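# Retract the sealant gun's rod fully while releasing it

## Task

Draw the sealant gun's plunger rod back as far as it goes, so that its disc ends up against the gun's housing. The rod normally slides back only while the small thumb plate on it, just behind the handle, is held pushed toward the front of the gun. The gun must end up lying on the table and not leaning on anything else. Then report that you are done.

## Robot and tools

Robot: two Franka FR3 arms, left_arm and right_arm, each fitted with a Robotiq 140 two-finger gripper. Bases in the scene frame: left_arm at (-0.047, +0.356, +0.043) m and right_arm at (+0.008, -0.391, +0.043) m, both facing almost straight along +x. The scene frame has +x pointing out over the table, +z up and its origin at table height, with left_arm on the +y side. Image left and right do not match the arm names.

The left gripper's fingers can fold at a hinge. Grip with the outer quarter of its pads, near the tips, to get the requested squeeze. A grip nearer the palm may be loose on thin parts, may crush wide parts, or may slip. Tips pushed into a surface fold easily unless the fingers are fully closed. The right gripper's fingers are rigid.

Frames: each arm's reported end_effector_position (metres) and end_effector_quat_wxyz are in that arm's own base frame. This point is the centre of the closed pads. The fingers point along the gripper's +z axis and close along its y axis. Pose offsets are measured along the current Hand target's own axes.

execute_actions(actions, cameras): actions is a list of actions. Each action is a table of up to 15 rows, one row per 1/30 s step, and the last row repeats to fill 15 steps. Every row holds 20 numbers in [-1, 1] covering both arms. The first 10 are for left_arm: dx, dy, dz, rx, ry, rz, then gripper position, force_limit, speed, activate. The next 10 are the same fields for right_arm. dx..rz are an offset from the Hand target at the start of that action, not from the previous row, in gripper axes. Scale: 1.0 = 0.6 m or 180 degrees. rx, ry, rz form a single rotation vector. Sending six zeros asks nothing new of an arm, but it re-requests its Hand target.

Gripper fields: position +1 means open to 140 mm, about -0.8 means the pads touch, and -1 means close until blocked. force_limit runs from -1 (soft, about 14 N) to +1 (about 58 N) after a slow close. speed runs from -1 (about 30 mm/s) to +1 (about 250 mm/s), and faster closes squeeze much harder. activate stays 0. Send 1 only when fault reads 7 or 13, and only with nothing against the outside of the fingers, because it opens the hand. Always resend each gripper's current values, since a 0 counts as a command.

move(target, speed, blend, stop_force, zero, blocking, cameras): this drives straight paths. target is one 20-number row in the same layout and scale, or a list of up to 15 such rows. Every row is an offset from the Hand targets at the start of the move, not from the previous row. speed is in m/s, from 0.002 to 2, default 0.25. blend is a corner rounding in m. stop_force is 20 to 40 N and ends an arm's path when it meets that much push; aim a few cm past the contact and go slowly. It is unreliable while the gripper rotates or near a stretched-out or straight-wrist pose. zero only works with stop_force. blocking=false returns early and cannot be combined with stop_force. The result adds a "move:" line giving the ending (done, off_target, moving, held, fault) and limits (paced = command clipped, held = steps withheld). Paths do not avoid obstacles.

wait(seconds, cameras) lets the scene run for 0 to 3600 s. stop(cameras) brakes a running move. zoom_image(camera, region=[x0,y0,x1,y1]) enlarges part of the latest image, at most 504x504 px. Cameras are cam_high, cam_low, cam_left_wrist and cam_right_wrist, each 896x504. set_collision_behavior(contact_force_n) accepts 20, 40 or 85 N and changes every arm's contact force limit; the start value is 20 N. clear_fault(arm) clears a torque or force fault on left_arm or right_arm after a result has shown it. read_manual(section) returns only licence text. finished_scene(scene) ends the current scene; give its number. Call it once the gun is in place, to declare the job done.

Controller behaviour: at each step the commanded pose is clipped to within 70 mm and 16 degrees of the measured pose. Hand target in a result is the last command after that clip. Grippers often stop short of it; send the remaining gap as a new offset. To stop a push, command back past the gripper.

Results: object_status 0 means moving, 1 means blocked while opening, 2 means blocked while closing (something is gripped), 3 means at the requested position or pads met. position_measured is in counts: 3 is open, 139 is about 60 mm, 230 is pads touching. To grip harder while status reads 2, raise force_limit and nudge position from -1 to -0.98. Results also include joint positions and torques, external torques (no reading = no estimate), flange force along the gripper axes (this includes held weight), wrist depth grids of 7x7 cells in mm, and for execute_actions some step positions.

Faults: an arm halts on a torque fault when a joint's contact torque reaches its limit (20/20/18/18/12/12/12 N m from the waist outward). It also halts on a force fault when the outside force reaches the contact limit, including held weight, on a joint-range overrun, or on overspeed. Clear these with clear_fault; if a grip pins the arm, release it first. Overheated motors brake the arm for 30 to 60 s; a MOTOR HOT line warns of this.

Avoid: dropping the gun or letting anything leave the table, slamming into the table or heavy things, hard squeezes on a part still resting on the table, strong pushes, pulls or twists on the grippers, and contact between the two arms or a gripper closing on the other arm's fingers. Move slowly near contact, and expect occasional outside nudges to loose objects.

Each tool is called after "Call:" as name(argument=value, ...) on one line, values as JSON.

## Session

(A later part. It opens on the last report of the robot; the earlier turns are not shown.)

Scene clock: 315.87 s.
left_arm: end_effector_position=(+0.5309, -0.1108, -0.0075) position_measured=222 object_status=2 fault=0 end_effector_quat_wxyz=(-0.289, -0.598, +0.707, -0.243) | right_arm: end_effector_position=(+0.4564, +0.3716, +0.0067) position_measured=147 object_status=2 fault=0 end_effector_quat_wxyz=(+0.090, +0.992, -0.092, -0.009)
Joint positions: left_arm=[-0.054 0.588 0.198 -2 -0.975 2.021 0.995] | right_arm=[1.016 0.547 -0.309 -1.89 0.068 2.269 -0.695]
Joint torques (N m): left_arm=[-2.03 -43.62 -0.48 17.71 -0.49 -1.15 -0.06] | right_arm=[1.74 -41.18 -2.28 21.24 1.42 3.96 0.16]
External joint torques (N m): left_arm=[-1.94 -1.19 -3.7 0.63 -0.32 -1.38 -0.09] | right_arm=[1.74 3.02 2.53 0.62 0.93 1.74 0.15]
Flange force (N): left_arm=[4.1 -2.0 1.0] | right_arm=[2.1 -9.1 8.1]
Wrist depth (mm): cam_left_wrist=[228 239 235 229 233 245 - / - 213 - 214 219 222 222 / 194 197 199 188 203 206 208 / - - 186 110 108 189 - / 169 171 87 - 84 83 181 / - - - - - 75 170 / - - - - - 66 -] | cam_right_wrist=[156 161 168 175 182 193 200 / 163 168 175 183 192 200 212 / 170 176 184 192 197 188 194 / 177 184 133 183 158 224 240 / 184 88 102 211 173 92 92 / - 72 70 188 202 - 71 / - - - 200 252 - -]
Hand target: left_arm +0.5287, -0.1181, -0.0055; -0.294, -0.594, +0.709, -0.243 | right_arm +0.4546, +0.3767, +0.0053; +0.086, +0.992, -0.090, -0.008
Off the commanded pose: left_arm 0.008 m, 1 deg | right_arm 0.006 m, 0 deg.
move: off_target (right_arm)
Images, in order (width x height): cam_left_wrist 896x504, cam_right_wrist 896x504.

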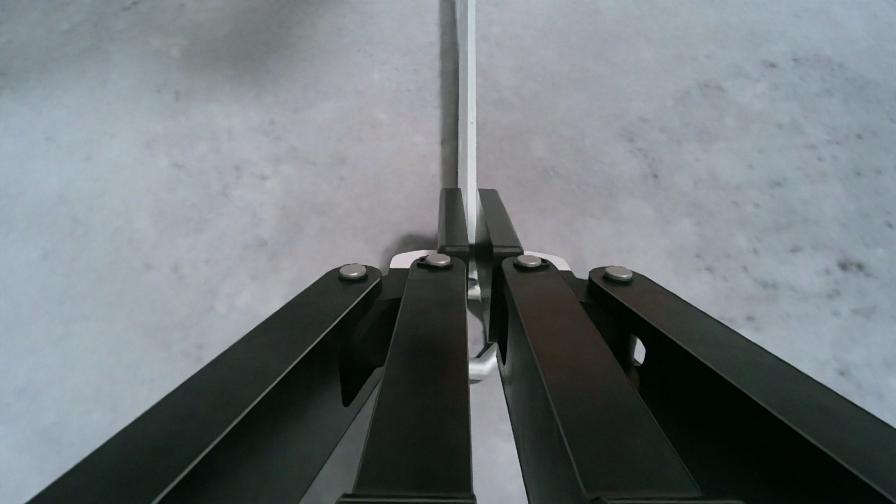

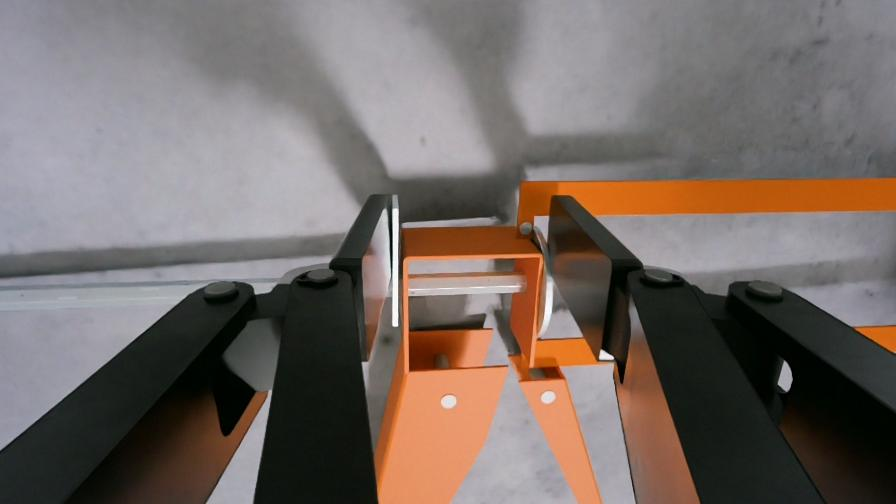

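Call:
move(target=[[-0.018,0,-0.018,0,0,0,-1,-0.3,-1,0,0,0,0,0,0,0,-1,-0.7,-1,0],[-0.018,0,-0.018,0,0,0,-1,-0.3,-1,0,0,0,0,0,0,0,-0.97,-0.6,-1,0]], cameras=["cam_right_wrist","cam_left_wrist"], speed=0.04)

Call:
zoom_image(camera="cam_right_wrist", region=[470, 190, 620, 370])

Scene clock: 320.63 s.
left_arm: end_effector_position=(+0.5311, -0.1058, -0.0054) position_measured=222 object_status=2 fault=0 end_effector_quat_wxyz=(-0.295, -0.594, +0.708, -0.243) | right_arm: end_effector_position=(+0.4568, +0.3756, +0.0071) position_measured=147 object_status=2 fault=0 end_effector_quat_wxyz=(+0.086, +0.992, -0.090, -0.007)
Joint positions: left_arm=[-0.039 0.596 0.198 -1.982 -0.962 1.996 0.997] | right_arm=[1.018 0.547 -0.306 -1.889 0.069 2.277 -0.694]
Joint torques (N m): left_arm=[1.39 -43 4.1 19.2 0.28 0.22 0.15] | right_arm=[0.38 -41.4 -3.87 20.02 0.92 2.36 0.05]
External joint torques (N m): left_arm=[1.56 -0.07 0.93 1.87 0.48 0.02 0.13] | right_arm=[0.44 2.79 0.94 -0.61 0.42 0.12 0.03]
Flange force (N): left_arm=[-4.6 -6.1 -3.2] | right_arm=[2.1 -4.9 5.1]
Wrist depth (mm): cam_left_wrist=[233 - 242 239 - - - / 214 212 219 216 - 232 - / 197 199 200 180 207 208 - / 181 182 - 114 191 193 191 / 168 175 87 - 84 83 183 / - - - - - 75 172 / - - - - - 66 -] | cam_right_wrist=[157 162 168 175 183 191 200 / 164 169 176 183 192 200 212 / 172 177 184 192 197 190 193 / 178 185 133 182 158 223 236 / 185 88 102 213 174 92 92 / - 72 70 188 203 - 71 / - - - 201 251 - -]
Hand target: left_arm +0.5314, -0.1031, -0.0055; -0.294, -0.594, +0.709, -0.243 | right_arm +0.4546, +0.3767, +0.0053; +0.086, +0.992, -0.090, -0.008
Off the commanded pose: left_arm 0.003 m, 0 deg | right_arm 0.003 m, 0 deg.
move: done
Images, in order (width x height): cam_left_wrist 896x504, cam_right_wrist 896x504.

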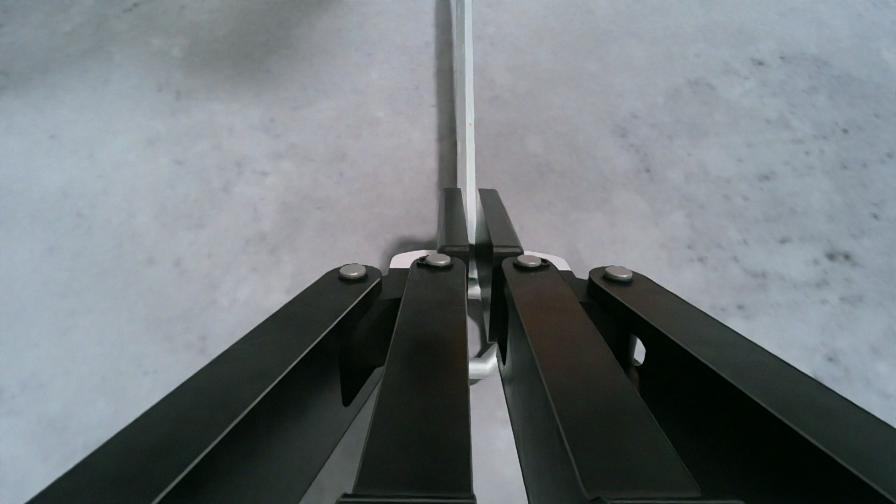

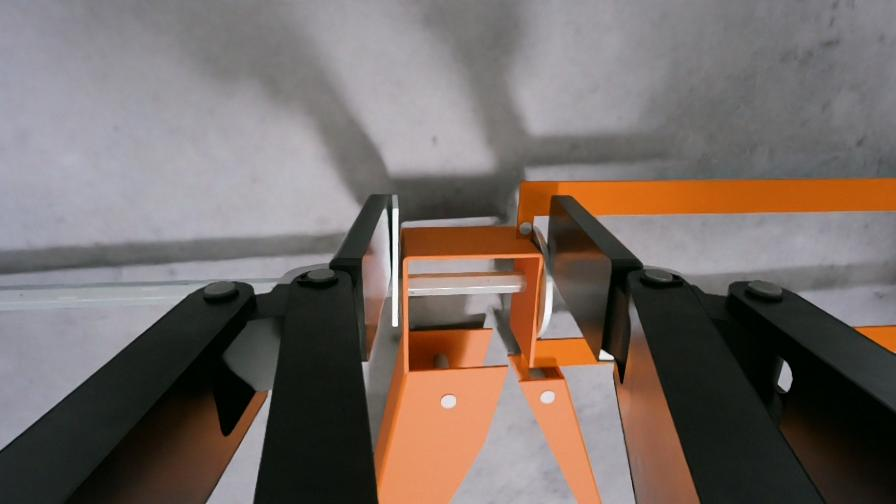

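Scaled by 2.800 from the camera's image (finer frame: 1280x720).

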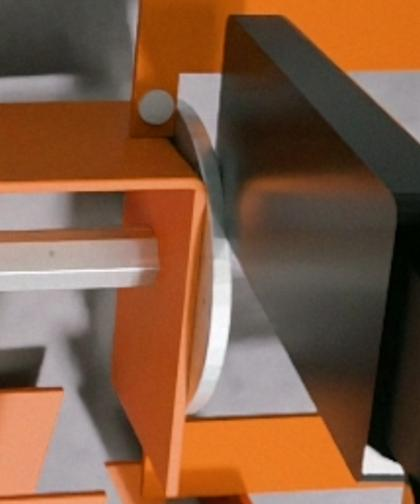

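Call:
move(target=[[0.004,0,0.004,0,0,0,-1,-0.3,-1,0,0,0,0,0,0,0,-0.97,-0.6,-1,0],[0.004,0,0.004,0,0,0,-1,-0.3,-1,0,0,0,0,0,0,0,0.3,-0.6,-1,0],[0.004,0,0.004,0,0,0,-1,-0.3,-1,0,0,-0.023,-0.131,0,0,0,0.3,-0.6,-1,0]], cameras=["cam_right_wrist"], speed=0.08)

Call:
move(target=[[0,0,0,0,0,0,0.3,-0.3,-0.6,0,0,0,0,0,0,0,0.3,-0.6,-1,0],[0.1,0,-0.1,0,0,0,0.3,-0.3,-0.6,0,0,0.12,0.021,0,0,0,0.3,-0.6,-1,0]], cameras=["all"], speed=0.1)

Call:
zoom_image(camera="cam_right_wrist", region=[220, 100, 470, 330])

Scene clock: 330.57 s.
left_arm: end_effector_position=(+0.5302, -0.1073, -0.0055) position_measured=222 object_status=2 fault=0 end_effector_quat_wxyz=(-0.296, -0.594, +0.708, -0.243) | right_arm: end_effector_position=(+0.4593, +0.4043, +0.0796) position_measured=91 object_status=3 fault=0 end_effector_quat_wxyz=(+0.085, +0.992, -0.089, -0.008)
Joint positions: left_arm=[-0.041 0.596 0.198 -1.984 -0.962 1.996 0.997] | right_arm=[1.043 0.485 -0.315 -1.773 0.052 2.098 -0.669]
Joint velocities: left_arm=[within noise] | right_arm=[-0.001 0 0 0 0 -0.005 0.004]
Joint torques (N m): left_arm=[0.08 -43.59 2.98 17.53 -0.12 0.22 0.08] | right_arm=[0.38 -43.14 -4.39 23.15 0.19 2.1 0.27]
External joint torques (N m): left_arm=[0.22 -0.72 -0.2 0.29 0.08 0.03 0.06] | right_arm=[0.52 1.28 0.09 0.63 -0.34 -0.14 0.26]
Flange force (N): left_arm=[0.9 0.4 -0.9] | right_arm=[2.8 -5.7 0.0]
Wrist depth (mm): cam_left_wrist=[232 233 241 241 - - - / 212 211 - 220 - 229 231 / 195 199 - 180 - - 210 / 184 185 189 114 192 - 196 / 171 174 87 - 84 83 186 / - - - - - 75 168 / - - - - - 66 -] | cam_right_wrist=[219 224 233 243 253 264 274 / 228 235 244 254 265 282 291 / 239 246 255 266 256 293 306 / 250 257 162 281 258 300 304 / - 87 286 269 284 109 89 / - - 301 287 334 - - / - - 326 340 356 - -]
Hand target: left_arm +0.5308, -0.1065, -0.0055; -0.294, -0.594, +0.709, -0.243 | right_arm +0.4596, +0.4034, +0.0803; +0.086, +0.992, -0.090, -0.008
Off the commanded pose: left_arm 0.001 m, 0 deg | right_arm 0.001 m, 0 deg.
move: done

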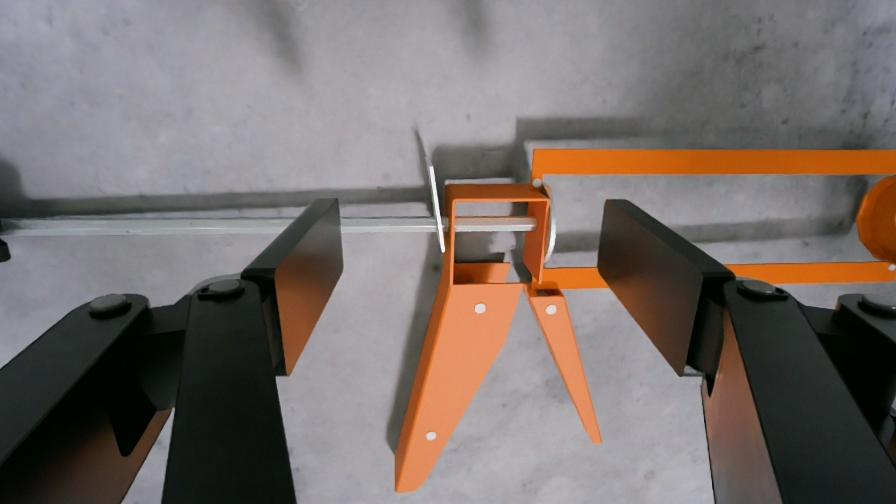

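Scene clock: 333.80 s.
left_arm: end_effector_position=(+0.5329, -0.1064, +0.0794) position_measured=91 object_status=3 fault=0 end_effector_quat_wxyz=(-0.291, -0.592, +0.710, -0.245) | right_arm: end_effector_position=(+0.4450, +0.3320, +0.0796) position_measured=91 object_status=3 fault=0 end_effector_quat_wxyz=(+0.087, +0.992, -0.093, -0.010)
Joint positions: left_arm=[-0.055 0.418 0.228 -2.022 -0.887 1.918 0.89] | right_arm=[1.028 0.328 -0.354 -2.018 0.001 2.19 -0.702]
Joint velocities: left_arm=[0 0 0 0 -0.001 0 -0.005] | right_arm=[within noise]
Joint torques (N m): left_arm=[-0.25 -40.27 2.43 19.89 0.03 0.02 -0.34] | right_arm=[0.13 -38.16 -2.99 21.49 0.18 2.7 -0.14]
External joint torques (N m): left_arm=[-0.11 -0.27 -0.14 0.52 0.35 -0.33 -0.36] | right_arm=[0.19 0.5 0.42 -0.31 -0.34 0.46 -0.16]
Flange force (N): left_arm=[0.6 -1.9 -1.7] | right_arm=[-0.5 0.2 1.9]
Wrist depth (mm): cam_left_wrist=[- - - 336 328 328 361 / - 317 311 325 - 337 343 / - - 299 300 - 304 315 / - - 132 286 163 119 - / - 86 105 257 260 103 84 / - - - 240 - - 74 / - - - 228 - - -] | cam_right_wrist=[217 224 232 239 253 264 277 / 227 234 243 254 267 277 294 / 238 245 253 266 277 293 293 / 249 252 162 280 284 298 325 / - 87 247 296 311 109 88 / - - 267 314 336 - - / - - 323 336 359 - -]
Hand target: left_arm +0.5311, -0.1067, +0.0793; -0.294, -0.594, +0.709, -0.243 | right_arm +0.4463, +0.3315, +0.0803; +0.086, +0.992, -0.090, -0.008
Off the commanded pose: left_arm 0.002 m, 0 deg | right_arm 0.002 m, 0 deg.
move: done

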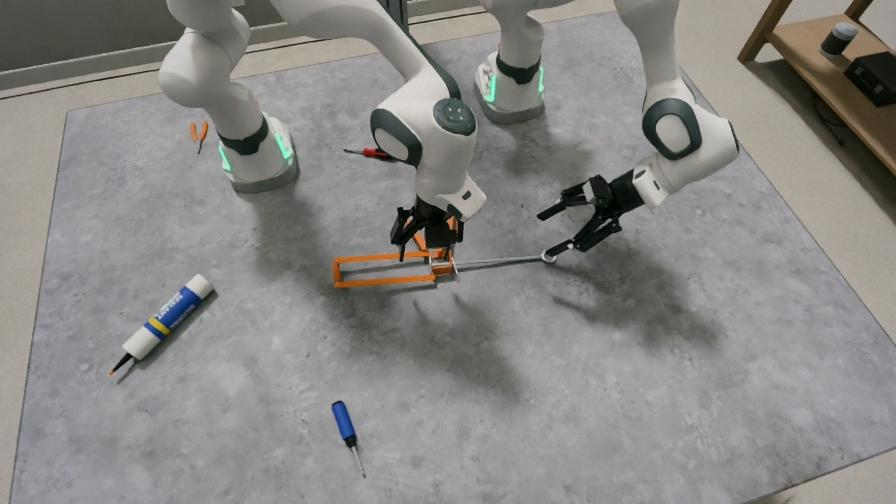

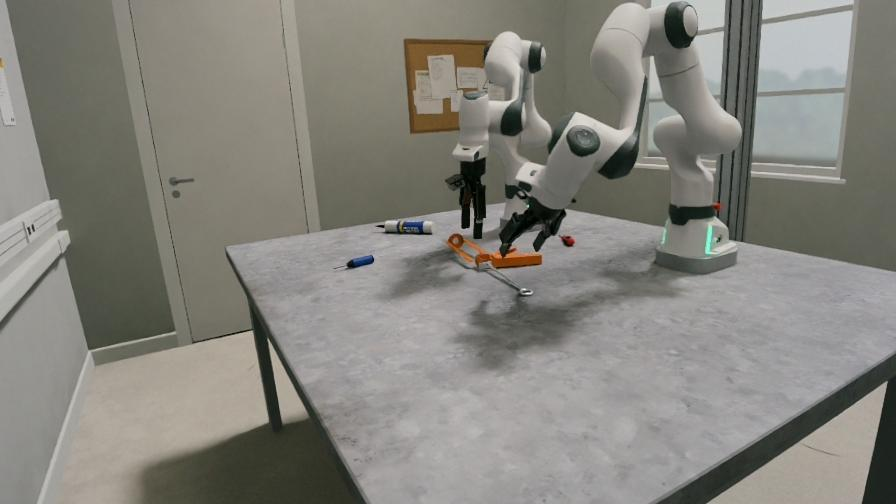

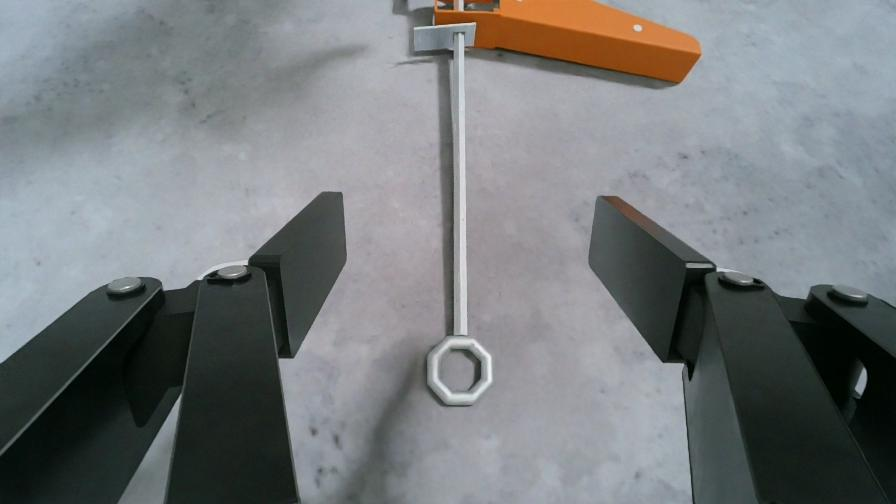

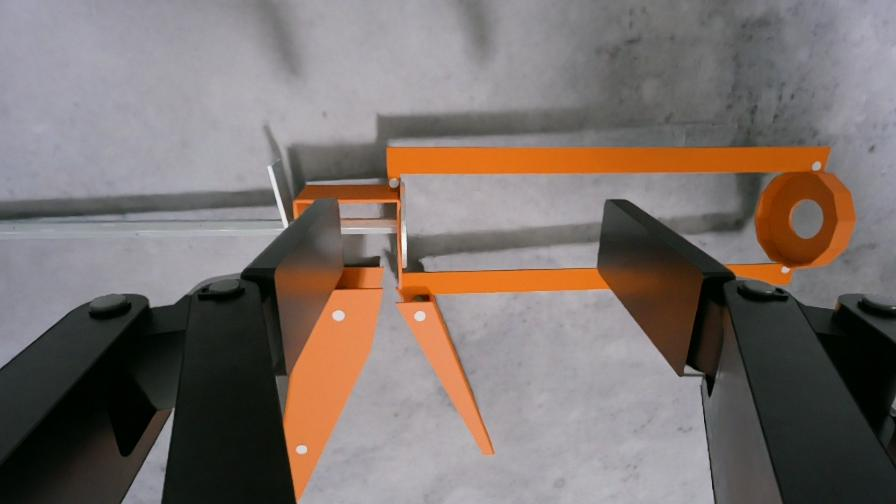

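Scaled by 2.016 from the camera's image (finer frame: 1280x720).

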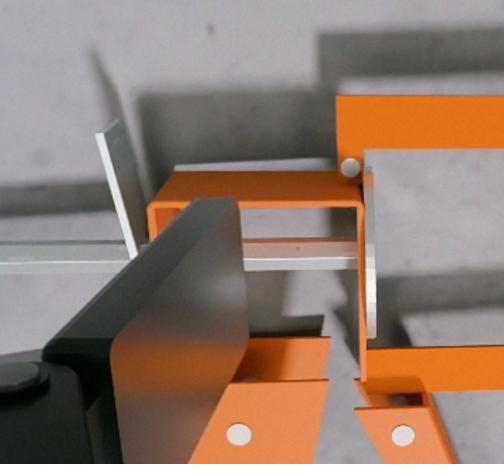

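I'm done: the rod is pulled all the way back, its disc is flush against the housing, and the gun is lying on the table.

Call:
finished_scene(scene=2)

The scene is finished: the task was done.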